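# Unplug patch panel port 17 and hook its cord

## Task

On the patch panel beneath the switch whose ports have red covers, remove the lead plugged into port 17 (ports counted 1 to 24 starting at the left end). Then hook that lead's cord into the nearest ring of the cable manager on port 17's left; the plug itself is allowed to dangle. No other plug may be pulled out, and even a slight outward shift of another plug can mean failure. At the end every remaining plug must still be latched in its port with its latch lever up, every lead must sit in each cable-manager ring it passes through, and no lead may be sharply kinked or wrapped around another.

## Robot and tools

Robot: two six-joint arms, left_arm and right_arm, each with a parallel two-finger gripper and a wrist camera. The job is already under way, so the arms and cables start wherever earlier commands left them.

Frame: one scene frame. Origin on the floor at the centre of the robot's foot, +x the direction the robot faces, +z up, +y toward the robot's own left. left_arm is mounted at (+0.030, +0.276, +1.252) m and right_arm at (+0.030, -0.276, +1.252) m. Furniture may be rotated relative to the robot. The reported gripper position is end_effector_position (m) with end_effector_quat_wxyz: the point between the finger pads, about 1 cm behind the tips. The fingers point along the gripper's +z and close along its y. Printed positions may be off, more so at long reach, and equal joint angles need not give equal poses on both arms.

Row layout (used by every moving call): 14 numbers, one list covering both arms. First left_arm: waist, shoulder, elbow, wrist pitch, wrist yaw, wrist roll (absolute joint angles in radians, i.e. joint targets, not offsets), then its opening; then the same 7 for right_arm. Opening is absolute on a -1 (closed) to +1 (fully open) scale. Stated joint ranges per arm: waist -2.880..2.880, shoulder 0.000..3.142, elbow 0.000..3.019, wrist pitch -1.693..1.571, wrist yaw -1.571..1.571, wrist roll -2.094..2.094. True ends may differ by up to 0.085 rad; a target more than 0.085 rad beyond a stated end, and further out than the current angle, is refused. Targets past the real end are clipped, sometimes reported as "joint sent to its limit". To keep one arm still, repeat its "Joint targets" angles and its current opening (0 is a real command, not 'no change').

Tools:
- execute_actions(actions, cameras): actions is a list of actions; each action is a list of up to 15 rows, one row per 1/30 s control step; a short action keeps its last row until its 15 steps are used. Empty list just returns state and images.
- move(target, speed, blend, opening_speed, blocking, cameras): target is one row or up to 15 rows differing only in joint angles. All joints travel together along joint-space paths, so the hand follows a curve; no avoidance of obstacles or the other arm. speed (rad/s, 0.01 to 2, default 0.5) caps the joint with the longest way to go; may be one per target. blend (rad) rounds corners at intermediate targets. opening_speed (per second on the opening scale, at least 0.2) otherwise the opening is sent at once. blocking=false returns after about 0.5 s while motion continues; then execute_actions is refused until the move ends (use wait or stop); a new move takes over from the running one. Paths under 0.5 s are slowed; over 10 s stop short. The result adds a "move:" line: done, off_target (resting with a joint over 0.035 rad off), moving, held, or fault, plus limits=held if steps were withheld, and per arm the worst joint and its error. done does not prove no contact.
- wait(seconds 0..10): lets time run with commands held; a running move continues.
- stop(): brakes the running move; needs some room.
- zoom_image(camera, region): camera is cam_head_left, cam_head_right, cam_left_wrist or cam_right_wrist (all 672x504); region [x0, y0, x1, y1] in pixels from the top-left, at most 504x504, on that camera's latest image.
- read_manual(section): licence texts only.
- finished_scene(scene): scene 1; ends the episode irreversibly and reports success. The goal must hold with the robot left alone.

Motion limits: each step, a joint's target stays within a fixed lead of its measured angle (rad: waist 0.264, shoulder 0.32, elbow 0.276, wrist pitch 0.33, wrist yaw 0.701, wrist roll 1.97), and targets that would shift the gripper over 110 mm are scaled back. Tiny turns may not start; an unfinished motion may need resending. The simulation keeps running while you think, and a non-blocking move keeps going.

Result lines: Joint positions and Joint velocities give, per arm, the six joints (rad, rad/s) then the finger-pad gap (m; 0.094 fully open). Joint targets are the angles currently being driven to. Tool commands show current openings. grip_measured uses the opening scale; empty it reads slightly wide, on a hard part up to ~0.064 narrower than the part. Commanding about 0.11 below first-touch reading gives full force (~50-62 N per pad); to release, command well above grip_measured. Joint torques follow joint order, include the arm's weight, are noisy and offset; joints 3 and 4 wrap at ±28 N m. "joint command not followed" means the clearance check altered targets; it does not separate the two grippers. MOTOR HOT appears at 85 °C; at 100 °C the arm goes limp for 30-60 s or more (OVER-TEMPERATURE FAULT), possibly with no warning.

Avoid: pulling or loosening any plug other than port 17's; fast or deep contacts (force grows with speed and with how far the target lies past contact); collisions between the arms; knocking anything off the work area or to the floor; dropping or releasing moving parts; holding loads or outstretched poses long or pushing toward unreachable poses (heat); any arm stop. Prefer smooth, efficient motion.

Each tool is called after "Emit:" as name(argument=value, ...), one argument or row to a line, values as JSON.

## Session

Emit:
execute_actions(
  actions=[],
)

Scene clock: 2280.43 s.
left_arm: end_effector_position=(+0.8060, +0.2729, +1.1178) grip_measured=-0.763 end_effector_quat_wxyz=(-0.488, +0.462, -0.569, +0.475) | right_arm: end_effector_position=(+0.9177, +0.0605, +1.1709) grip_measured=-0.598 end_effector_quat_wxyz=(+0.623, -0.598, +0.373, -0.339)
Joint positions: left_arm=[-1.835 2.138 1.272 1.219 0.125 -1.329 0.011] | right_arm=[2.204 2.37 1.93 0.764 -0.208 -1.78 0.019]
Joint velocities: left_arm=[-0.005 -0.005 -0.002 -0.012 -0.037 0.007 0] | right_arm=[-0.005 0.005 -0.007 -0.017 0.022 0.007 0]
Joint torques (N m): left_arm=[-3.49 -19.31 6.41 1.94 0 -0.11] | right_arm=[5.01 -20.48 10.47 1.7 -0.29 0]
Heat: left arm: hottest shoulder 54 °C; right arm: hottest shoulder 45 °C.
Joint targets: left_arm=[-1.850 2.150 1.300 1.220 0.122 -1.329] | right_arm=[2.196 2.401 1.980 0.750 -0.210 -1.790]
Tool commands: left_gripper/opening=-0.76 right_gripper/opening=-0.6

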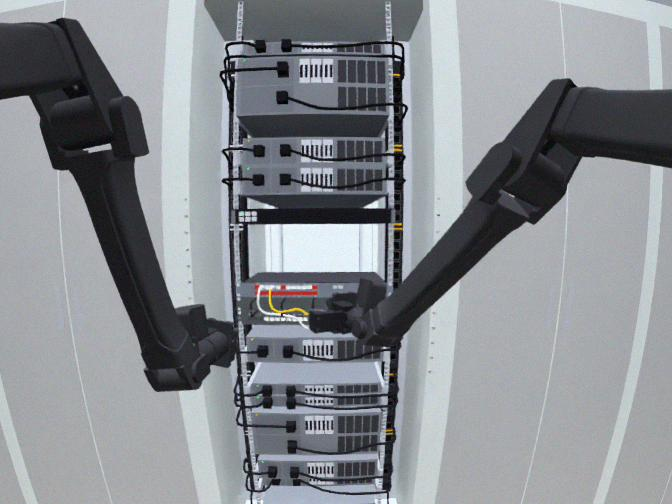

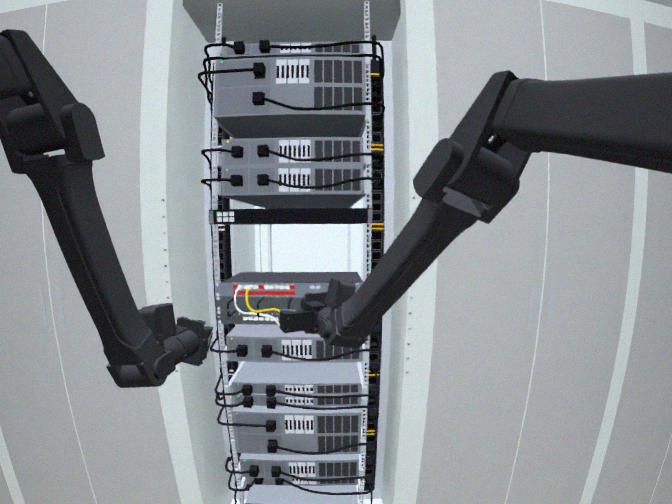

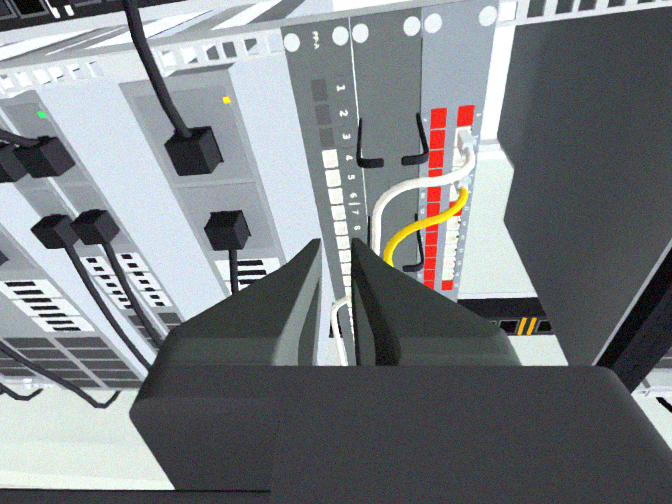

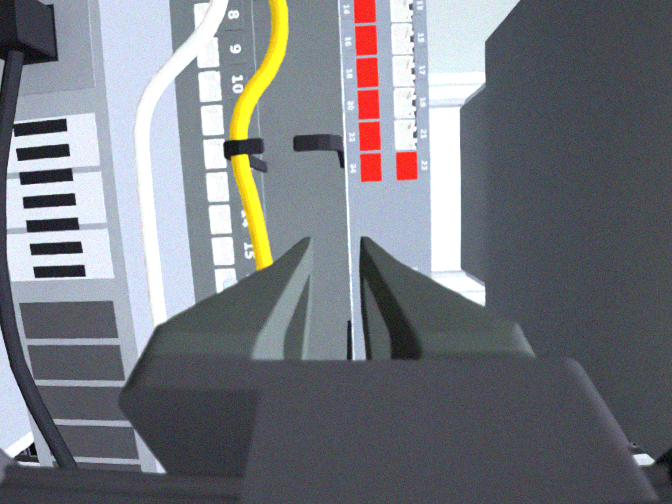

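Emit:
zoom_image(
  camera="cam_head_left",
  region=[220, 260, 400, 370],
)

Emit:
zoom_image(
  camera="cam_right_wrist",
  region=[130, 0, 450, 320],
)

Emit:
zoom_image(
  camera="cam_left_wrist",
  region=[270, 0, 530, 380],
)

Emit:
zoom_image(
  camera="cam_head_right",
  region=[200, 260, 380, 370],
)

Scaled by 2.800 from the camera's 672x504 image, which has a finer 960x720 frame.

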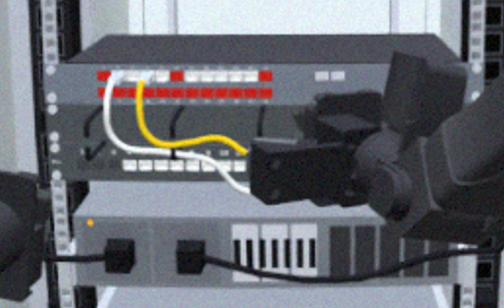

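Scaled by 1.575 from the camera's 672x504 image, which has a finer 960x720 frame.

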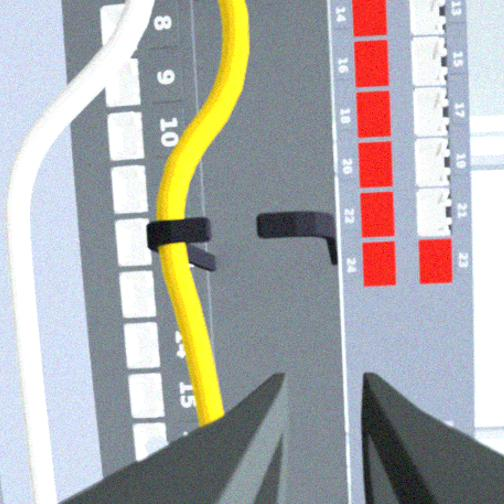

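Scaled by 1.326 from the camera's 672x504 image, which has a finer 960x720 frame.

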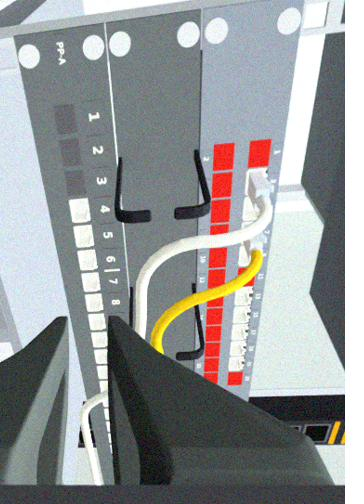

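Scaled by 2.800 from the camera's 672x504 image, which has a finer 960x720 frame.

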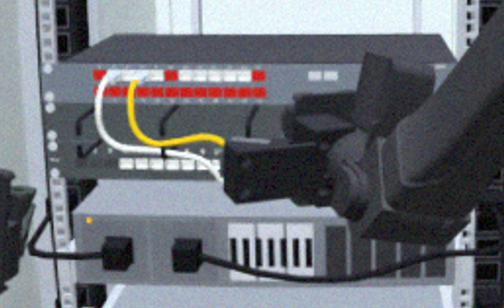

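Emit:
move(
  target=[-1.85,2.15,1.3,1.22,0.122,-1.329,-0.76,2.17,2.205,1.485,1.05,-0.21,-1.79,-0.6],
)

Emit:
zoom_image(
  camera="cam_right_wrist",
  region=[130, 0, 500, 370],
)

Emit:
zoom_image(
  camera="cam_head_left",
  region=[220, 260, 400, 370],
)

Scene clock: 2367.37 s.
left_arm: end_effector_position=(+0.8060, +0.2729, +1.1178) grip_measured=-0.763 end_effector_quat_wxyz=(-0.488, +0.462, -0.569, +0.475) | right_arm: end_effector_position=(+0.8175, +0.0201, +1.1502) grip_measured=-0.598 end_effector_quat_wxyz=(+0.611, -0.607, +0.382, -0.335)
Joint positions: left_arm=[-1.835 2.138 1.272 1.219 0.125 -1.329 0.011] | right_arm=[2.187 2.224 1.492 1.027 -0.208 -1.78 0.019]
Joint velocities: left_arm=[0.005 -0.005 -0.007 -0.007 -0.051 -0.066 0] | right_arm=[-0.005 -0.015 0.007 -0.007 -0.037 0.11 0]
Joint torques (N m): left_arm=[-3.66 -19.37 6.39 1.88 -0.01 -0.11] | right_arm=[3.72 -21.89 4.41 3.28 -0.32 -0.06]
Heat: left arm: hottest shoulder 53 °C; right arm: hottest elbow 50 °C.
Joint targets: left_arm=[-1.850 2.150 1.300 1.220 0.122 -1.329] | right_arm=[2.170 2.205 1.484 1.050 -0.210 -1.790]
move: done

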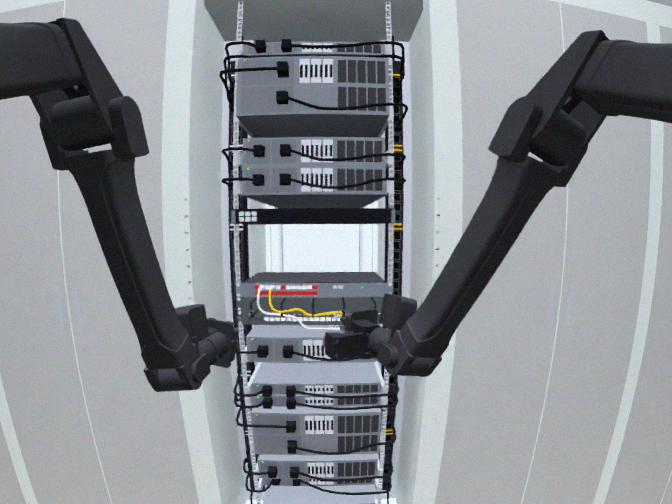

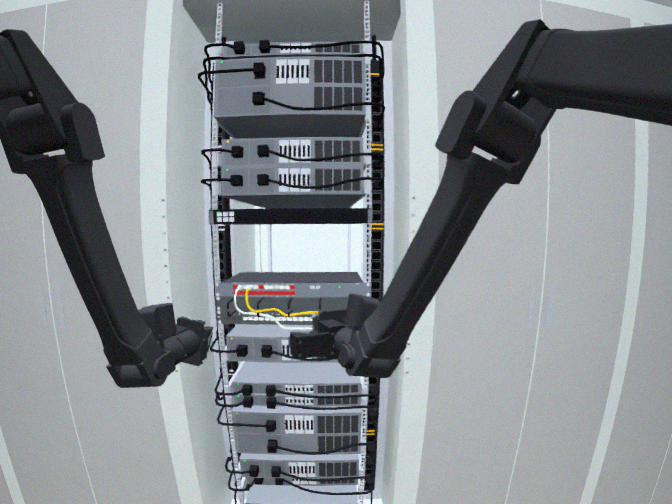

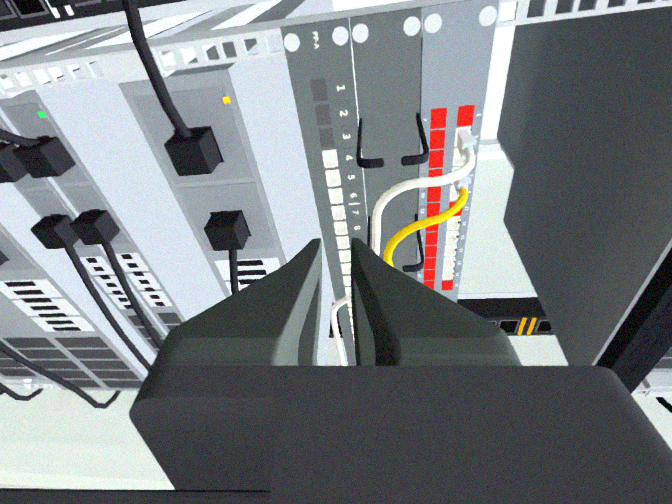

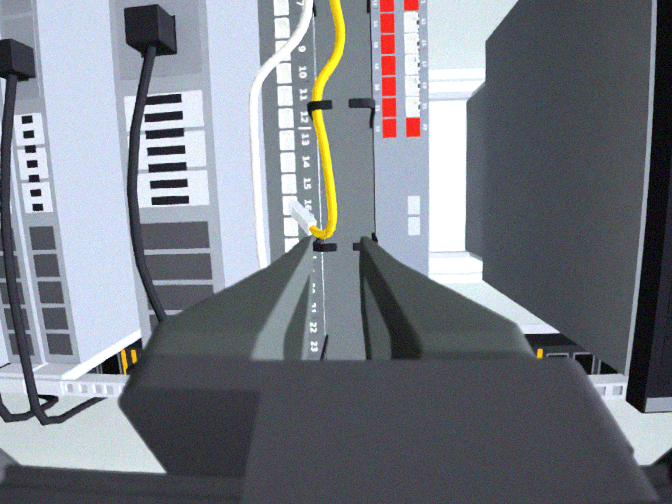

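Scaled by 1.362 from the camera's 672x504 image, which has a finer 960x720 frame.

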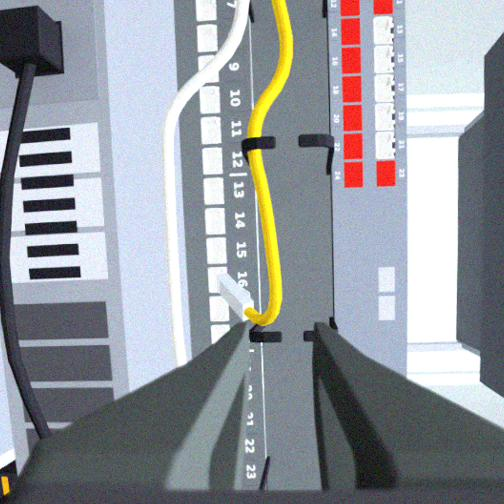

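Scaled by 2.800 from the camera's 672x504 image, which has a finer 960x720 frame.

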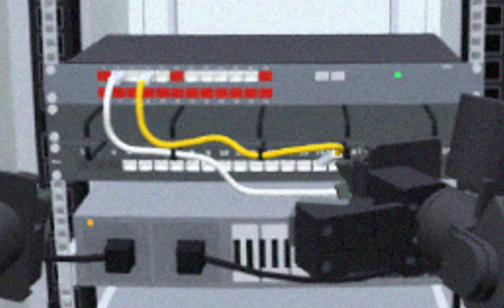

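Emit:
move(
  target=[-1.85,2.15,1.3,1.22,0.122,-1.329,-0.76,2.08,2.025,1.077,1.27,-0.21,-1.79,-0.6],
  cameras=["cam_head_left","cam_right_wrist"],
)

Emit:
zoom_image(
  camera="cam_right_wrist",
  region=[200, 0, 460, 260],
)

Emit:
zoom_image(
  camera="cam_head_left",
  region=[235, 270, 355, 350],
)

Scene clock: 2384.23 s.
left_arm: end_effector_position=(+0.8060, +0.2729, +1.1178) grip_measured=-0.763 end_effector_quat_wxyz=(-0.488, +0.462, -0.569, +0.475) | right_arm: end_effector_position=(+0.7303, -0.0791, +1.1629) grip_measured=-0.598 end_effector_quat_wxyz=(+0.581, -0.606, +0.405, -0.362)
Joint positions: left_arm=[-1.835 2.138 1.272 1.219 0.125 -1.329 0.011] | right_arm=[2.095 2.046 1.085 1.248 -0.208 -1.78 0.019]
Joint velocities: left_arm=[-0.015 0.005 -0.007 0.012 -0.022 0.022 0] | right_arm=[-0.015 -0.005 0.002 -0.002 -0.066 0.066 -0.001]
Joint torques (N m): left_arm=[-3.08 -19.43 6.43 1.85 0 -0.11] | right_arm=[1.96 -19.6 2.43 3.49 -0.24 -0.02]
Heat: left arm: hottest shoulder 53 °C; right arm: hottest elbow 47 °C.
Joint targets: left_arm=[-1.850 2.150 1.300 1.220 0.122 -1.329] | right_arm=[2.081 2.025 1.077 1.271 -0.210 -1.790]
move: done
Images, in order (width x height): cam_head_left 672x504, cam_right_wrist 672x504.

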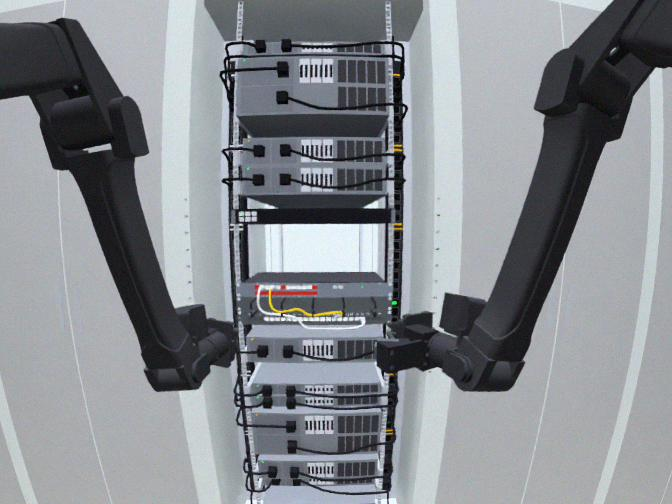

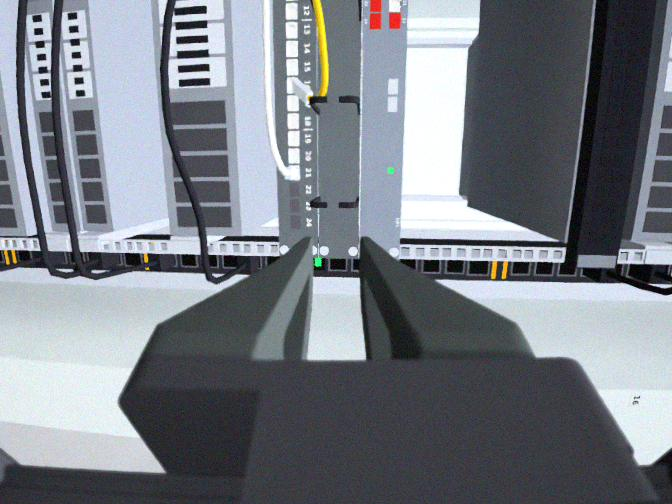

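Scaled by 1.938 from the camera's 672x504 image, which has a finer 960x720 frame.

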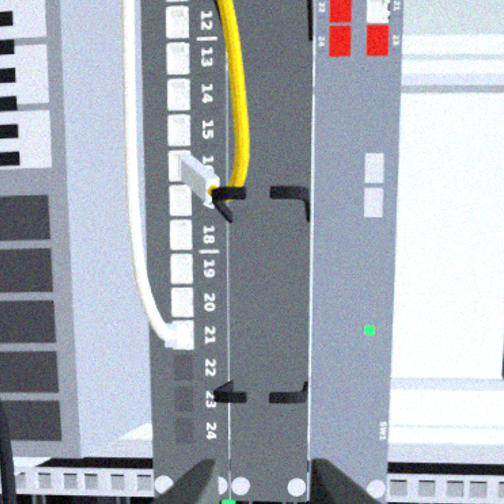

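Scaled by 4.200 from the camera's 672x504 image, which has a finer 960x720 frame.

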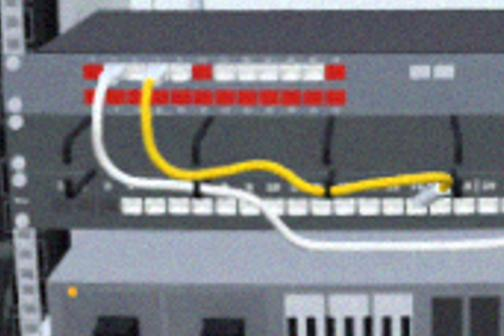

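Emit:
zoom_image(
  camera="cam_right_wrist",
  region=[270, 0, 390, 130],
)

Emit:
zoom_image(
  camera="cam_head_left",
  region=[300, 290, 360, 340],
)

Scaled by 3.877 from the camera's 672x504 image, which has a finer 960x720 frame.

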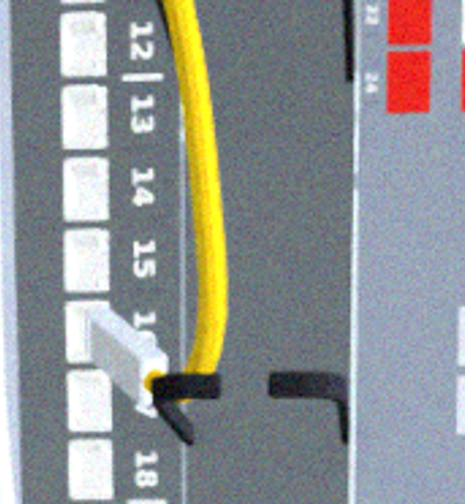

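Scaled by 8.400 from the camera's 672x504 image, which has a finer 960x720 frame.

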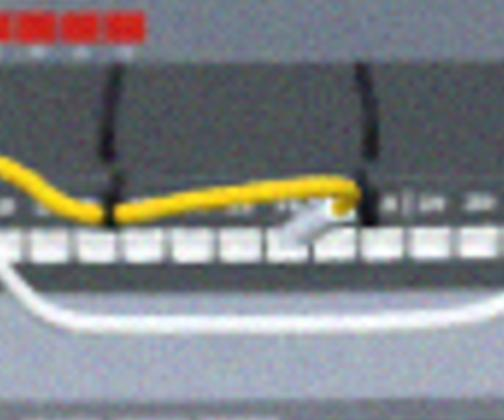

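Emit:
move(
  target=[-1.85,2.15,1.3,1.22,0.122,-1.329,-0.76,2.12,2.6,1.834,1.5,-0.21,-1.79,-0.6],
  cameras=["cam_head_left","cam_right_wrist"],
)

Emit:
zoom_image(
  camera="cam_right_wrist",
  region=[200, 0, 460, 260],
)

Scene clock: 2444.23 s.
left_arm: end_effector_position=(+0.8060, +0.2729, +1.1178) grip_measured=-0.763 end_effector_quat_wxyz=(-0.488, +0.462, -0.569, +0.475) | right_arm: end_effector_position=(+0.8311, -0.0352, +1.0891) grip_measured=-0.598 end_effector_quat_wxyz=(+0.658, -0.482, +0.323, -0.481)
Joint positions: left_arm=[-1.835 2.138 1.272 1.219 0.125 -1.329 0.011] | right_arm=[2.103 2.58 1.801 1.478 -0.208 -1.78 0.019]
Joint velocities: left_arm=[0.015 -0.005 -0.017 0.012 -0.095 0.081 -0.001] | right_arm=[0.005 -0.005 -0.007 0.007 -0.022 -0.007 -0.001]
Joint torques (N m): left_arm=[-3.31 -19.43 6.41 1.96 -0.01 -0.09] | right_arm=[6.3 -18.96 6.75 3.08 -0.11 -0.03]
Heat: left arm: hottest shoulder 53 °C; right arm: hottest shoulder 42 °C.
Joint targets: left_arm=[-1.850 2.150 1.300 1.220 0.122 -1.329] | right_arm=[2.119 2.600 1.834 1.500 -0.210 -1.790]
move: done
Images, in order (width x height): cam_head_left 672x504, cam_right_wrist 672x504.

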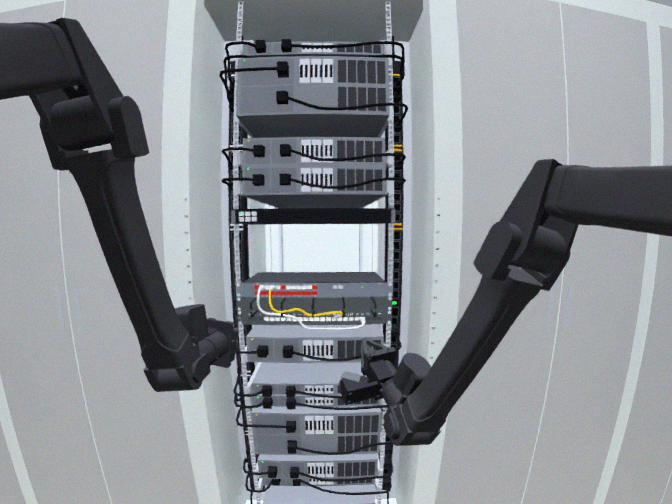

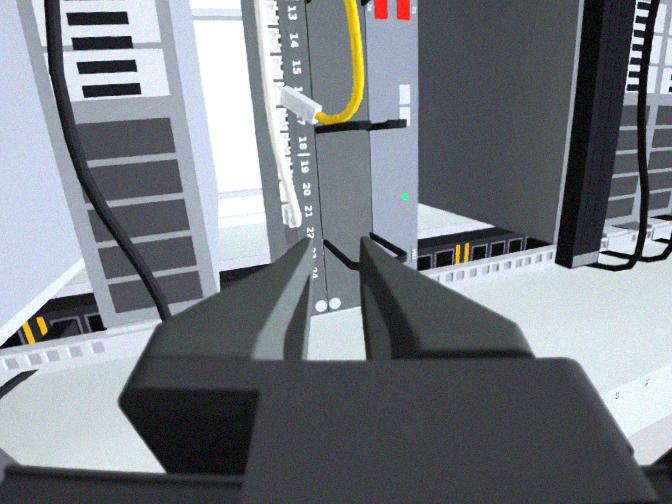

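Scaled by 1.938 from the camera's 672x504 image, which has a finer 960x720 frame.

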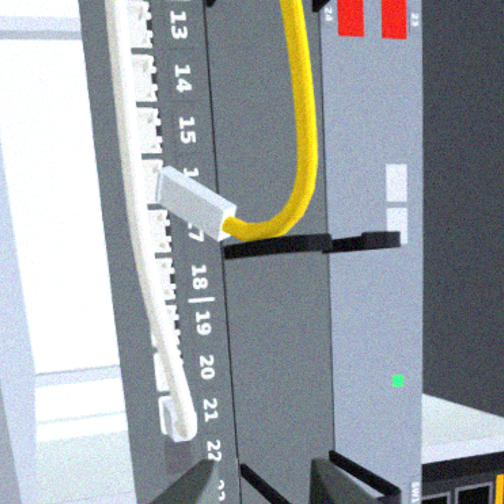

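Emit:
move(
  target=[-1.85,2.15,1.3,1.22,0.122,-1.329,-0.76,2.25,2.12,1.25,1.2,-0.21,-1.79,-0.6],
  cameras=["cam_head_left","cam_right_wrist"],
)

Emit:
zoom_image(
  camera="cam_right_wrist",
  region=[250, 0, 450, 200],
)

Scene clock: 2465.10 s.
left_arm: end_effector_position=(+0.8060, +0.2729, +1.1178) grip_measured=-0.763 end_effector_quat_wxyz=(-0.488, +0.462, -0.569, +0.475) | right_arm: end_effector_position=(+0.7441, +0.0325, +1.1810) grip_measured=-0.598 end_effector_quat_wxyz=(+0.636, -0.596, +0.363, -0.331)
Joint positions: left_arm=[-1.835 2.138 1.272 1.219 0.125 -1.329 0.011] | right_arm=[2.24 2.135 1.257 1.214 -0.208 -1.78 0.019]
Joint velocities: left_arm=[0.005 0.015 -0.012 0.007 0.007 -0.022 -0.001] | right_arm=[-0.005 -0.015 -0.017 0.007 0.066 0.007 -0.001]
Joint torques (N m): left_arm=[-3.37 -19.37 6.41 1.91 0.01 -0.12] | right_arm=[5.01 -19.25 3.19 1.48 -0.27 -0.03]
Heat: left arm: hottest shoulder 52 °C; right arm: hottest shoulder 44 °C.
Joint targets: left_arm=[-1.850 2.150 1.300 1.220 0.122 -1.329] | right_arm=[2.251 2.120 1.250 1.200 -0.210 -1.790]
move: done
Images, in order (width x height): cam_head_left 672x504, cam_right_wrist 672x504.

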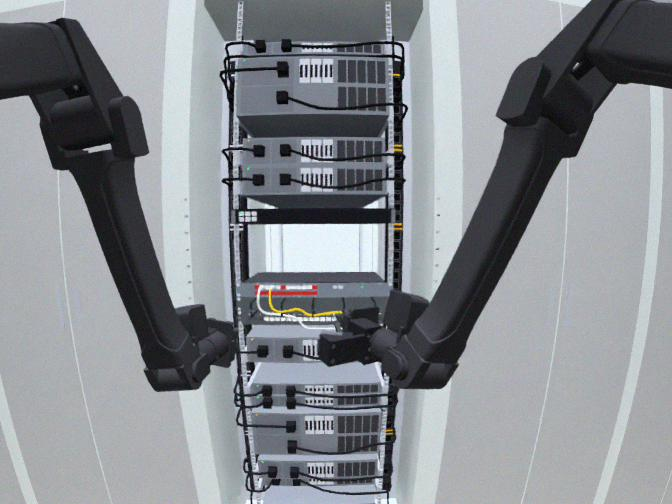

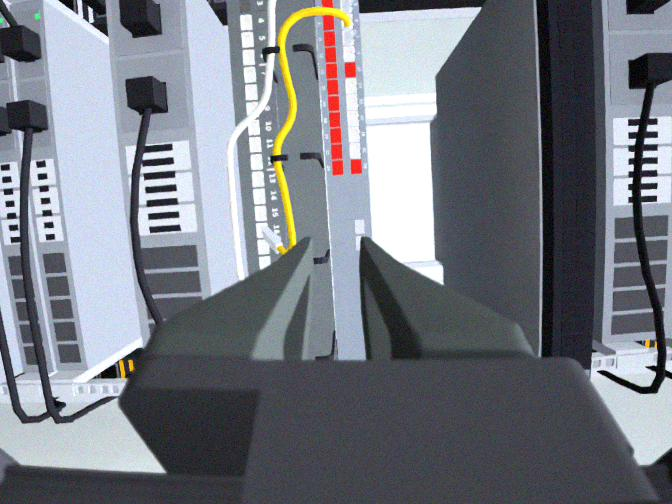

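Scaled by 2.520 from the camera's 672x504 image, which has a finer 960x720 frame.

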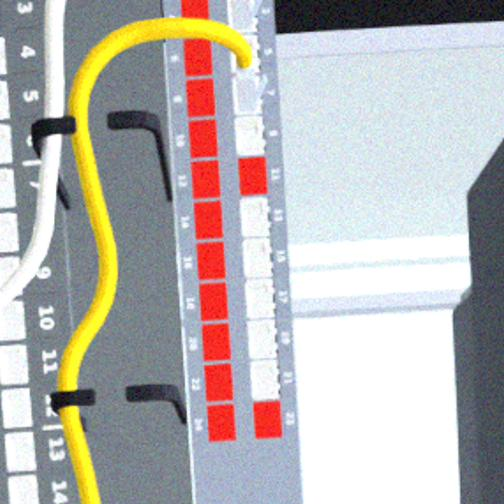

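Emit:
zoom_image(
  camera="cam_right_wrist",
  region=[255, 0, 345, 90],
)

Emit:
execute_actions(
  actions=[],
  cameras=["cam_left_wrist"],
)

Emit:
zoom_image(
  camera="cam_left_wrist",
  region=[310, 90, 490, 290],
)

Scaled by 5.600 from the camera's 672x504 image, which has a finer 960x720 frame.

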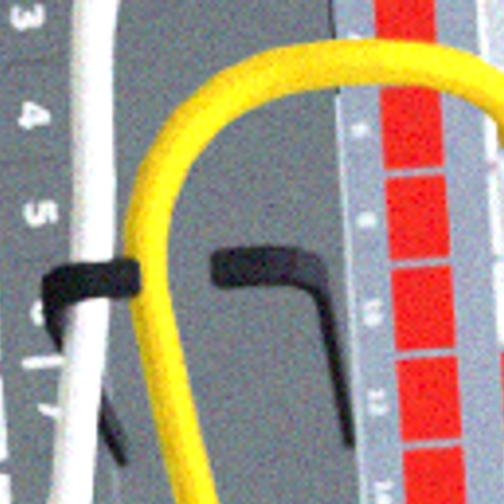

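Scene clock: 2482.70 s.
left_arm: end_effector_position=(+0.8060, +0.2729, +1.1178) grip_measured=-0.763 end_effector_quat_wxyz=(-0.488, +0.462, -0.569, +0.475) | right_arm: end_effector_position=(+0.7441, +0.0325, +1.1810) grip_measured=-0.598 end_effector_quat_wxyz=(+0.636, -0.596, +0.363, -0.331)
Joint positions: left_arm=[-1.835 2.138 1.272 1.219 0.125 -1.329 0.011] | right_arm=[2.24 2.135 1.257 1.214 -0.208 -1.78 0.019]
Joint velocities: left_arm=[0.005 -0.015 0.002 -0.012 0.007 -0.037 -0.001] | right_arm=[-0.015 -0.015 -0.007 -0.002 -0.007 -0.007 -0.001]
Joint torques (N m): left_arm=[-3.19 -19.72 6.39 1.94 0 -0.11] | right_arm=[5.19 -19.66 3.32 1.59 -0.25 -0.03]
Heat: left arm: hottest shoulder 52 °C; right arm: hottest shoulder 43 °C.
Joint targets: left_arm=[-1.850 2.150 1.300 1.220 0.122 -1.329] | right_arm=[2.251 2.120 1.250 1.200 -0.210 -1.790]
Tool commands: left_gripper/opening=-0.76 right_gripper/opening=-0.6
Images, in order (width x height): cam_left_wrist 672x504.

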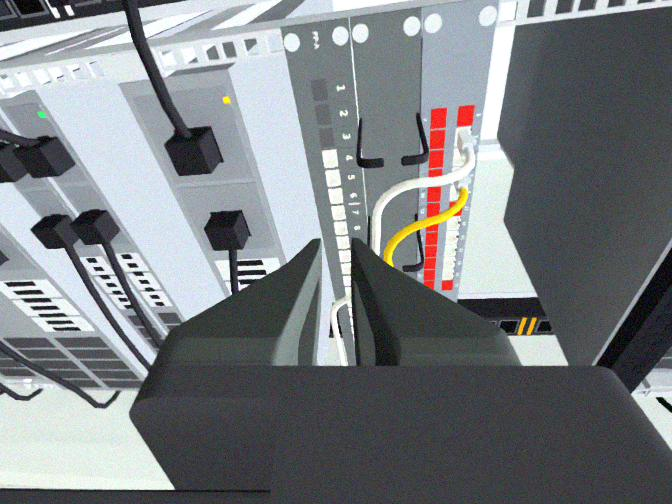

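Scaled by 2.520 from the camera's 672x504 image, which has a finer 960x720 frame.

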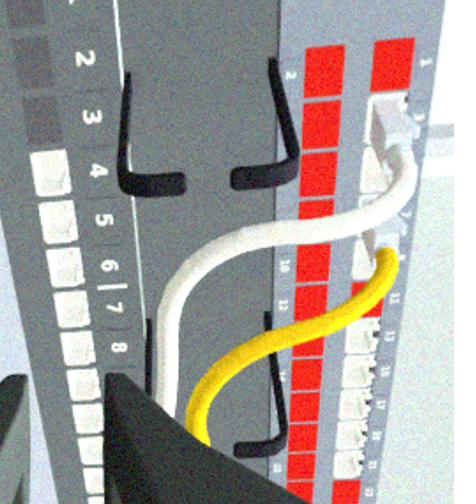

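Emit:
move(
  target=[-1.75,1.98,0.88,1.0,0.122,-1.329,-0.76,2.1,2.05,1.1,1.25,-0.21,-1.79,-0.6],
  cameras=["cam_head_left","cam_left_wrist"],
)

Emit:
zoom_image(
  camera="cam_left_wrist",
  region=[250, 60, 490, 300],
)

Emit:
zoom_image(
  camera="cam_head_left",
  region=[245, 275, 375, 340],
)

Scene clock: 2495.77 s.
left_arm: end_effector_position=(+0.6513, +0.3038, +1.0398) grip_measured=-0.763 end_effector_quat_wxyz=(+0.348, -0.564, +0.660, -0.354) | right_arm: end_effector_position=(+0.7293, -0.0627, +1.1519) grip_measured=-0.598 end_effector_quat_wxyz=(+0.582, -0.614, +0.404, -0.348)
Joint positions: left_arm=[-1.764 2.008 0.885 1.018 0.123 -1.329 0.011] | right_arm=[2.114 2.072 1.108 1.228 -0.209 -1.78 0.019]
Joint velocities: left_arm=[0.005 -0.015 -0.002 0.007 -0.037 -0.007 0] | right_arm=[-0.005 -0.005 -0.007 -0.007 0.066 -0.022 -0.001]
Joint torques (N m): left_arm=[-0.03 -19.19 1.16 1.11 0.01 -0.11] | right_arm=[2.43 -18.55 2.29 3.4 -0.2 -0.05]
Heat: left arm: hottest shoulder 52 °C; right arm: hottest shoulder 43 °C.
Joint targets: left_arm=[-1.750 1.980 0.880 1.001 0.121 -1.329] | right_arm=[2.101 2.051 1.100 1.251 -0.211 -1.790]
move: done
Images, in order (width x height): cam_head_left 672x504, cam_left_wrist 672x504.

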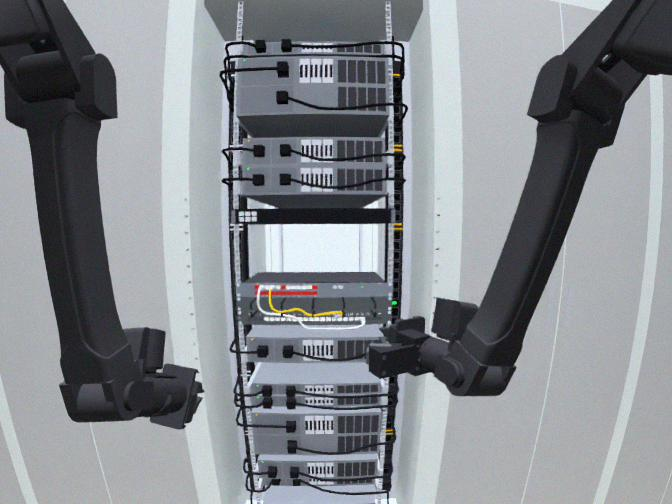

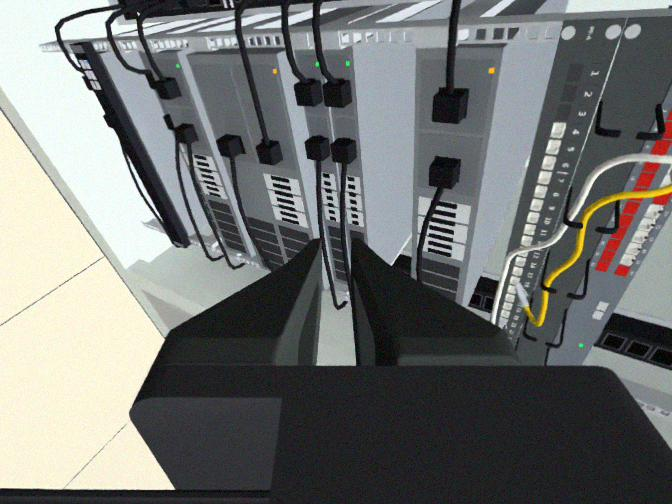

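Scaled by 2.100 from the camera's 672x504 image, which has a finer 960x720 frame.

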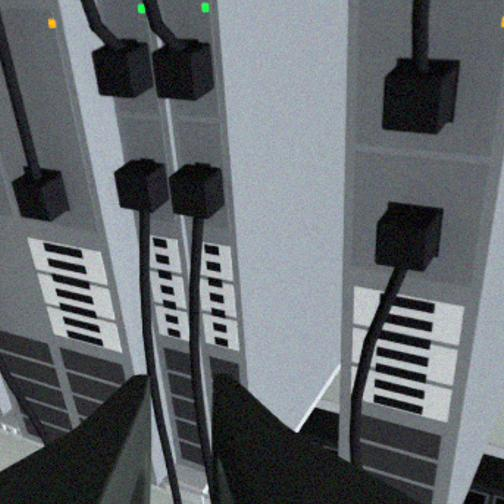

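Scaled by 3.877 from the camera's 672x504 image, which has a finer 960x720 frame.

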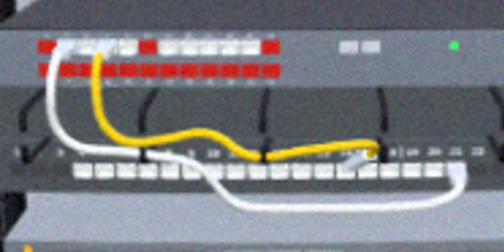

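Emit:
zoom_image(
  camera="cam_left_wrist",
  region=[490, 120, 672, 340],
)

Emit:
zoom_image(
  camera="cam_left_wrist",
  region=[550, 175, 640, 265],
)

Emit:
zoom_image(
  camera="cam_left_wrist",
  region=[495, 250, 585, 340],
)

Scaled by 2.291 from the camera's 672x504 image, which has a finer 960x720 frame.

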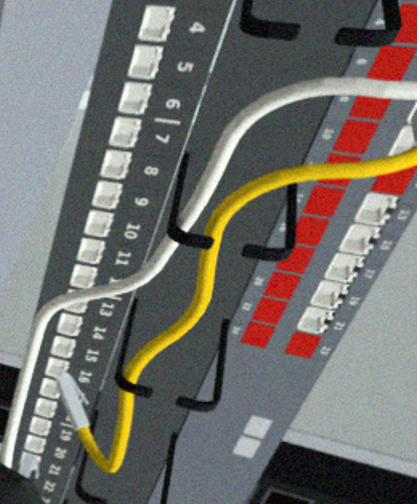

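Scaled by 5.600 from the camera's 672x504 image, which has a finer 960x720 frame.

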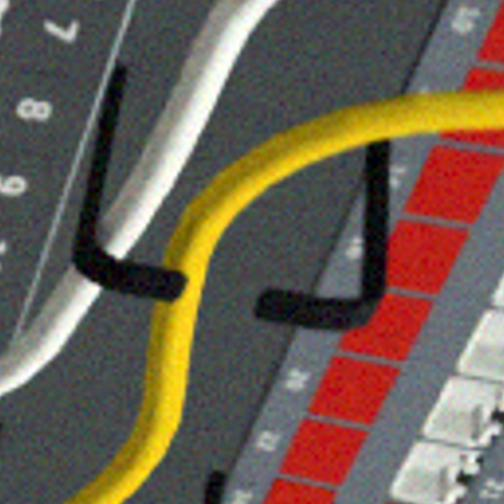

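Scaled by 5.600 from the camera's 672x504 image, which has a finer 960x720 frame.

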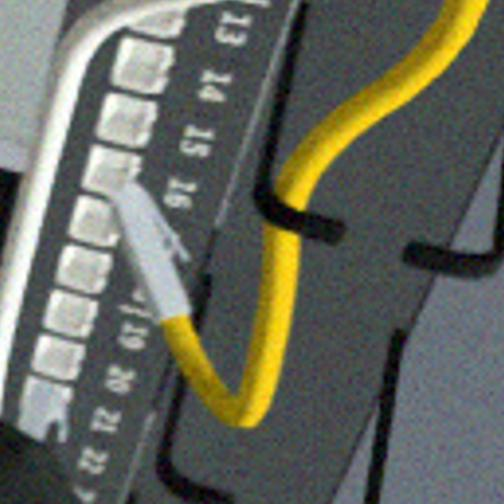

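Emit:
move(
  target=[-1.75,1.98,0.88,1.0,0.122,-1.329,-0.76,2.164,2.385,1.86,0.855,-0.21,-1.79,-0.4],
  cameras=["cam_head_left","cam_left_wrist","cam_right_wrist"],
)

Emit:
zoom_image(
  camera="cam_left_wrist",
  region=[490, 160, 672, 360],
)

Emit:
zoom_image(
  camera="cam_right_wrist",
  region=[210, 60, 440, 290],
)

Scene clock: 2622.47 s.
left_arm: end_effector_position=(+0.6517, +0.3039, +1.0406) grip_measured=-0.763 end_effector_quat_wxyz=(+0.348, -0.564, +0.660, -0.354) | right_arm: end_effector_position=(+0.9014, +0.0098, +1.1384) grip_measured=-0.402 end_effector_quat_wxyz=(+0.606, -0.597, +0.385, -0.357)
Joint positions: left_arm=[-1.764 2.006 0.885 1.018 0.123 -1.329 0.011] | right_arm=[2.148 2.356 1.814 0.869 -0.209 -1.78 0.028]
Joint velocities: left_arm=[0.015 -0.015 -0.007 -0.002 0.022 -0.022 0] | right_arm=[-0.005 0.005 0.007 -0.007 -0.037 0.051 -0.001]
Joint torques (N m): left_arm=[-0.21 -19.25 1.28 1.13 0.03 -0.09] | right_arm=[5.25 -19.78 9.54 1.59 -0.21 -0.06]
Heat: left arm: hottest shoulder 54 °C; right arm: hottest shoulder 45 °C.
Joint targets: left_arm=[-1.750 1.979 0.880 1.000 0.122 -1.329] | right_arm=[2.163 2.385 1.860 0.854 -0.210 -1.790]
move: off_target (right_arm); right_arm: the elbow is farthest, 0.046 rad from its target
Images, in order (width x height): cam_head_left 672x504, cam_left_wrist 672x504, cam_right_wrist 672x504.

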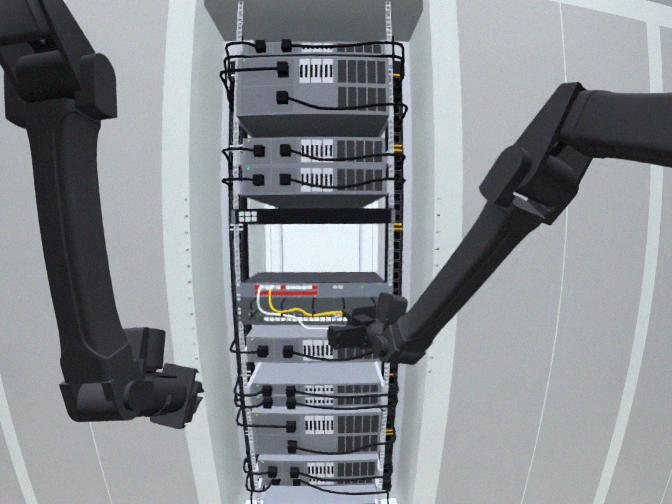

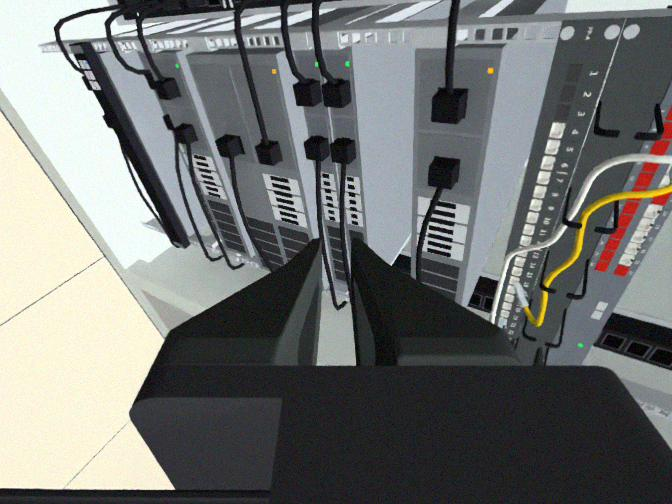

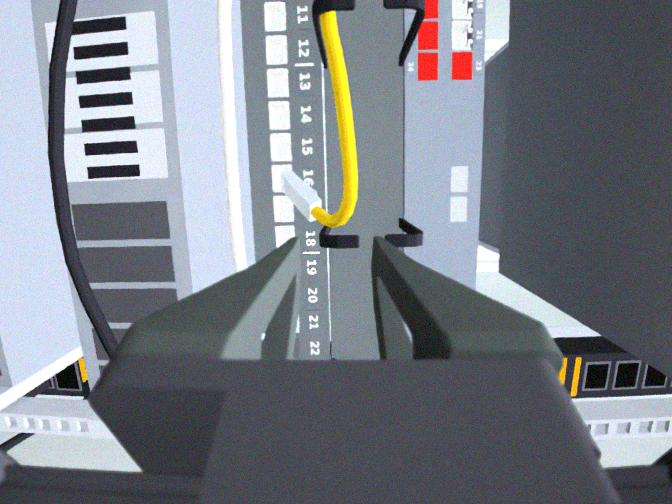

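Scaled by 2.520 from the camera's 672x504 image, which has a finer 960x720 frame.

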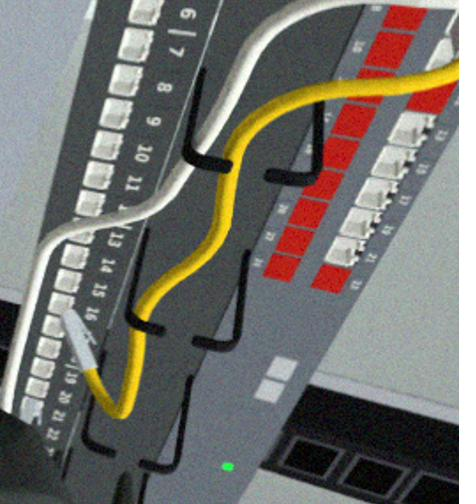

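Scaled by 2.191 from the camera's 672x504 image, which has a finer 960x720 frame.

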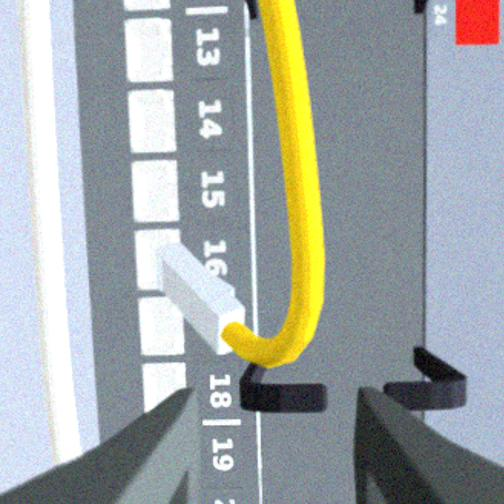

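Emit:
move(
  target=[-1.75,1.98,0.88,1.0,0.122,-1.329,-0.76,2.212,2.395,1.88,0.855,-0.21,-1.79,-0.4],
  cameras=["cam_right_wrist"],
)

Emit:
zoom_image(
  camera="cam_right_wrist",
  region=[210, 60, 440, 290],
)

Scene clock: 2631.80 s.
left_arm: end_effector_position=(+0.6517, +0.3039, +1.0406) grip_measured=-0.763 end_effector_quat_wxyz=(+0.348, -0.564, +0.660, -0.354) | right_arm: end_effector_position=(+0.8891, +0.0598, +1.1535) grip_measured=-0.402 end_effector_quat_wxyz=(+0.626, -0.595, +0.370, -0.341)
Joint positions: left_arm=[-1.764 2.006 0.885 1.018 0.123 -1.329 0.011] | right_arm=[2.207 2.365 1.832 0.869 -0.209 -1.78 0.028]
Joint velocities: left_arm=[-0.005 0.005 -0.022 0.002 0.037 -0.022 0] | right_arm=[0.005 0.005 -0.012 -0.022 -0.037 -0.022 0]
Joint torques (N m): left_arm=[-0.03 -19.14 1.25 1.09 0.03 -0.11] | right_arm=[4.95 -20.42 9.55 1.94 -0.17 -0.05]
Heat: left arm: hottest shoulder 53 °C; right arm: hottest shoulder 45 °C.
Joint targets: left_arm=[-1.750 1.980 0.880 1.000 0.122 -1.329] | right_arm=[2.211 2.395 1.879 0.855 -0.210 -1.790]
move: off_target (right_arm); right_arm: the elbow is farthest, 0.048 rad from its target
Images, in order (width x height): cam_right_wrist 672x504.

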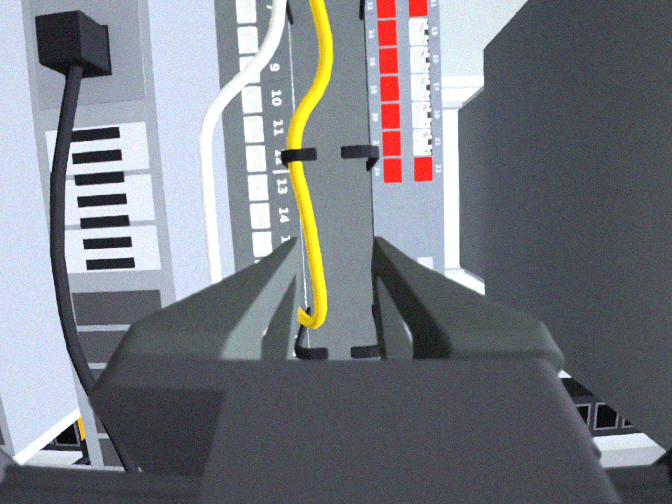

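Scaled by 2.191 from the camera's 672x504 image, which has a finer 960x720 frame.

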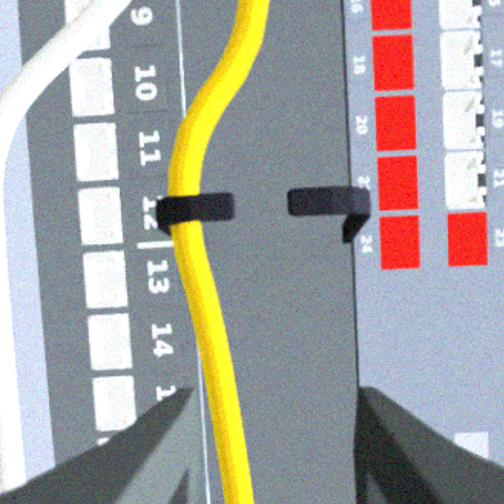

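Emit:
move(
  target=[-1.75,1.98,0.88,1.0,0.122,-1.329,-0.76,2.196,2.502,2.126,0.716,-0.21,-1.79,-0.4],
  cameras=["cam_right_wrist","cam_left_wrist"],
  speed=0.25,
)

Emit:
zoom_image(
  camera="cam_left_wrist",
  region=[490, 160, 672, 360],
)

Scene clock: 2642.97 s.
left_arm: end_effector_position=(+0.6517, +0.3039, +1.0406) grip_measured=-0.763 end_effector_quat_wxyz=(+0.348, -0.564, +0.660, -0.354) | right_arm: end_effector_position=(+0.9322, +0.0749, +1.1480) grip_measured=-0.402 end_effector_quat_wxyz=(+0.626, -0.596, +0.370, -0.341)
Joint positions: left_arm=[-1.764 2.006 0.885 1.018 0.123 -1.329 0.011] | right_arm=[2.207 2.471 2.074 0.731 -0.209 -1.78 0.028]
Joint velocities: left_arm=[-0.015 -0.015 -0.002 -0.017 -0.051 0.095 -0.001] | right_arm=[-0.005 -0.015 -0.002 -0.037 -0.022 0.081 0]
Joint torques (N m): left_arm=[-0.15 -19.14 1.28 1.13 0.04 -0.11] | right_arm=[5.54 -21.3 10.71 1.58 -0.21 -0.05]
Heat: left arm: hottest shoulder 53 °C; right arm: hottest shoulder 45 °C.
Joint targets: left_arm=[-1.750 1.980 0.880 1.000 0.122 -1.329] | right_arm=[2.196 2.502 2.127 0.716 -0.210 -1.790]
move: off_target (right_arm); right_arm: the elbow is farthest, 0.052 rad from its target
Images, in order (width x height): cam_left_wrist 672x504, cam_right_wrist 672x504.

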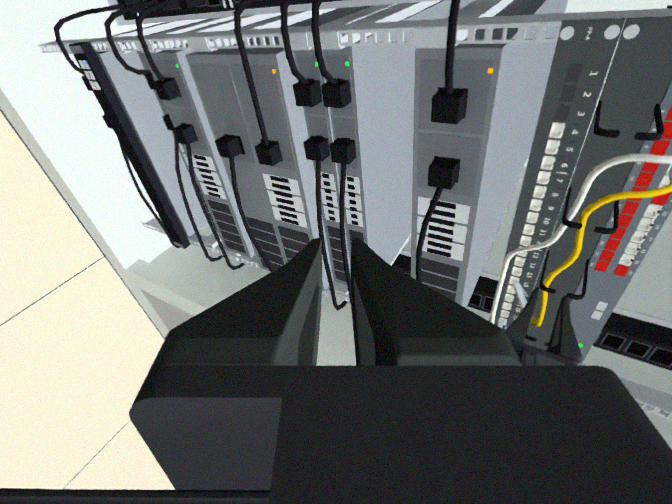

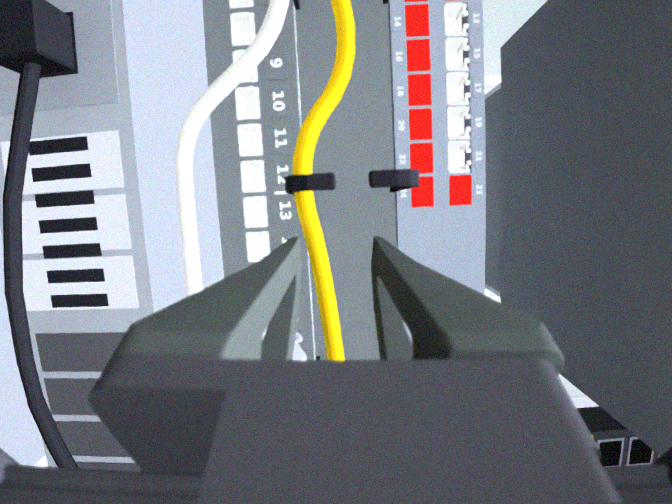

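Scaled by 2.520 from the camera's 672x504 image, which has a finer 960x720 frame.

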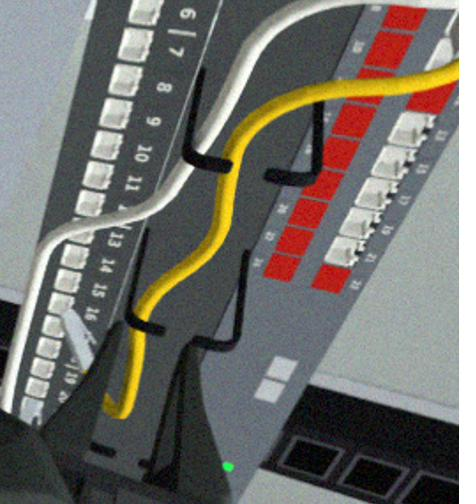

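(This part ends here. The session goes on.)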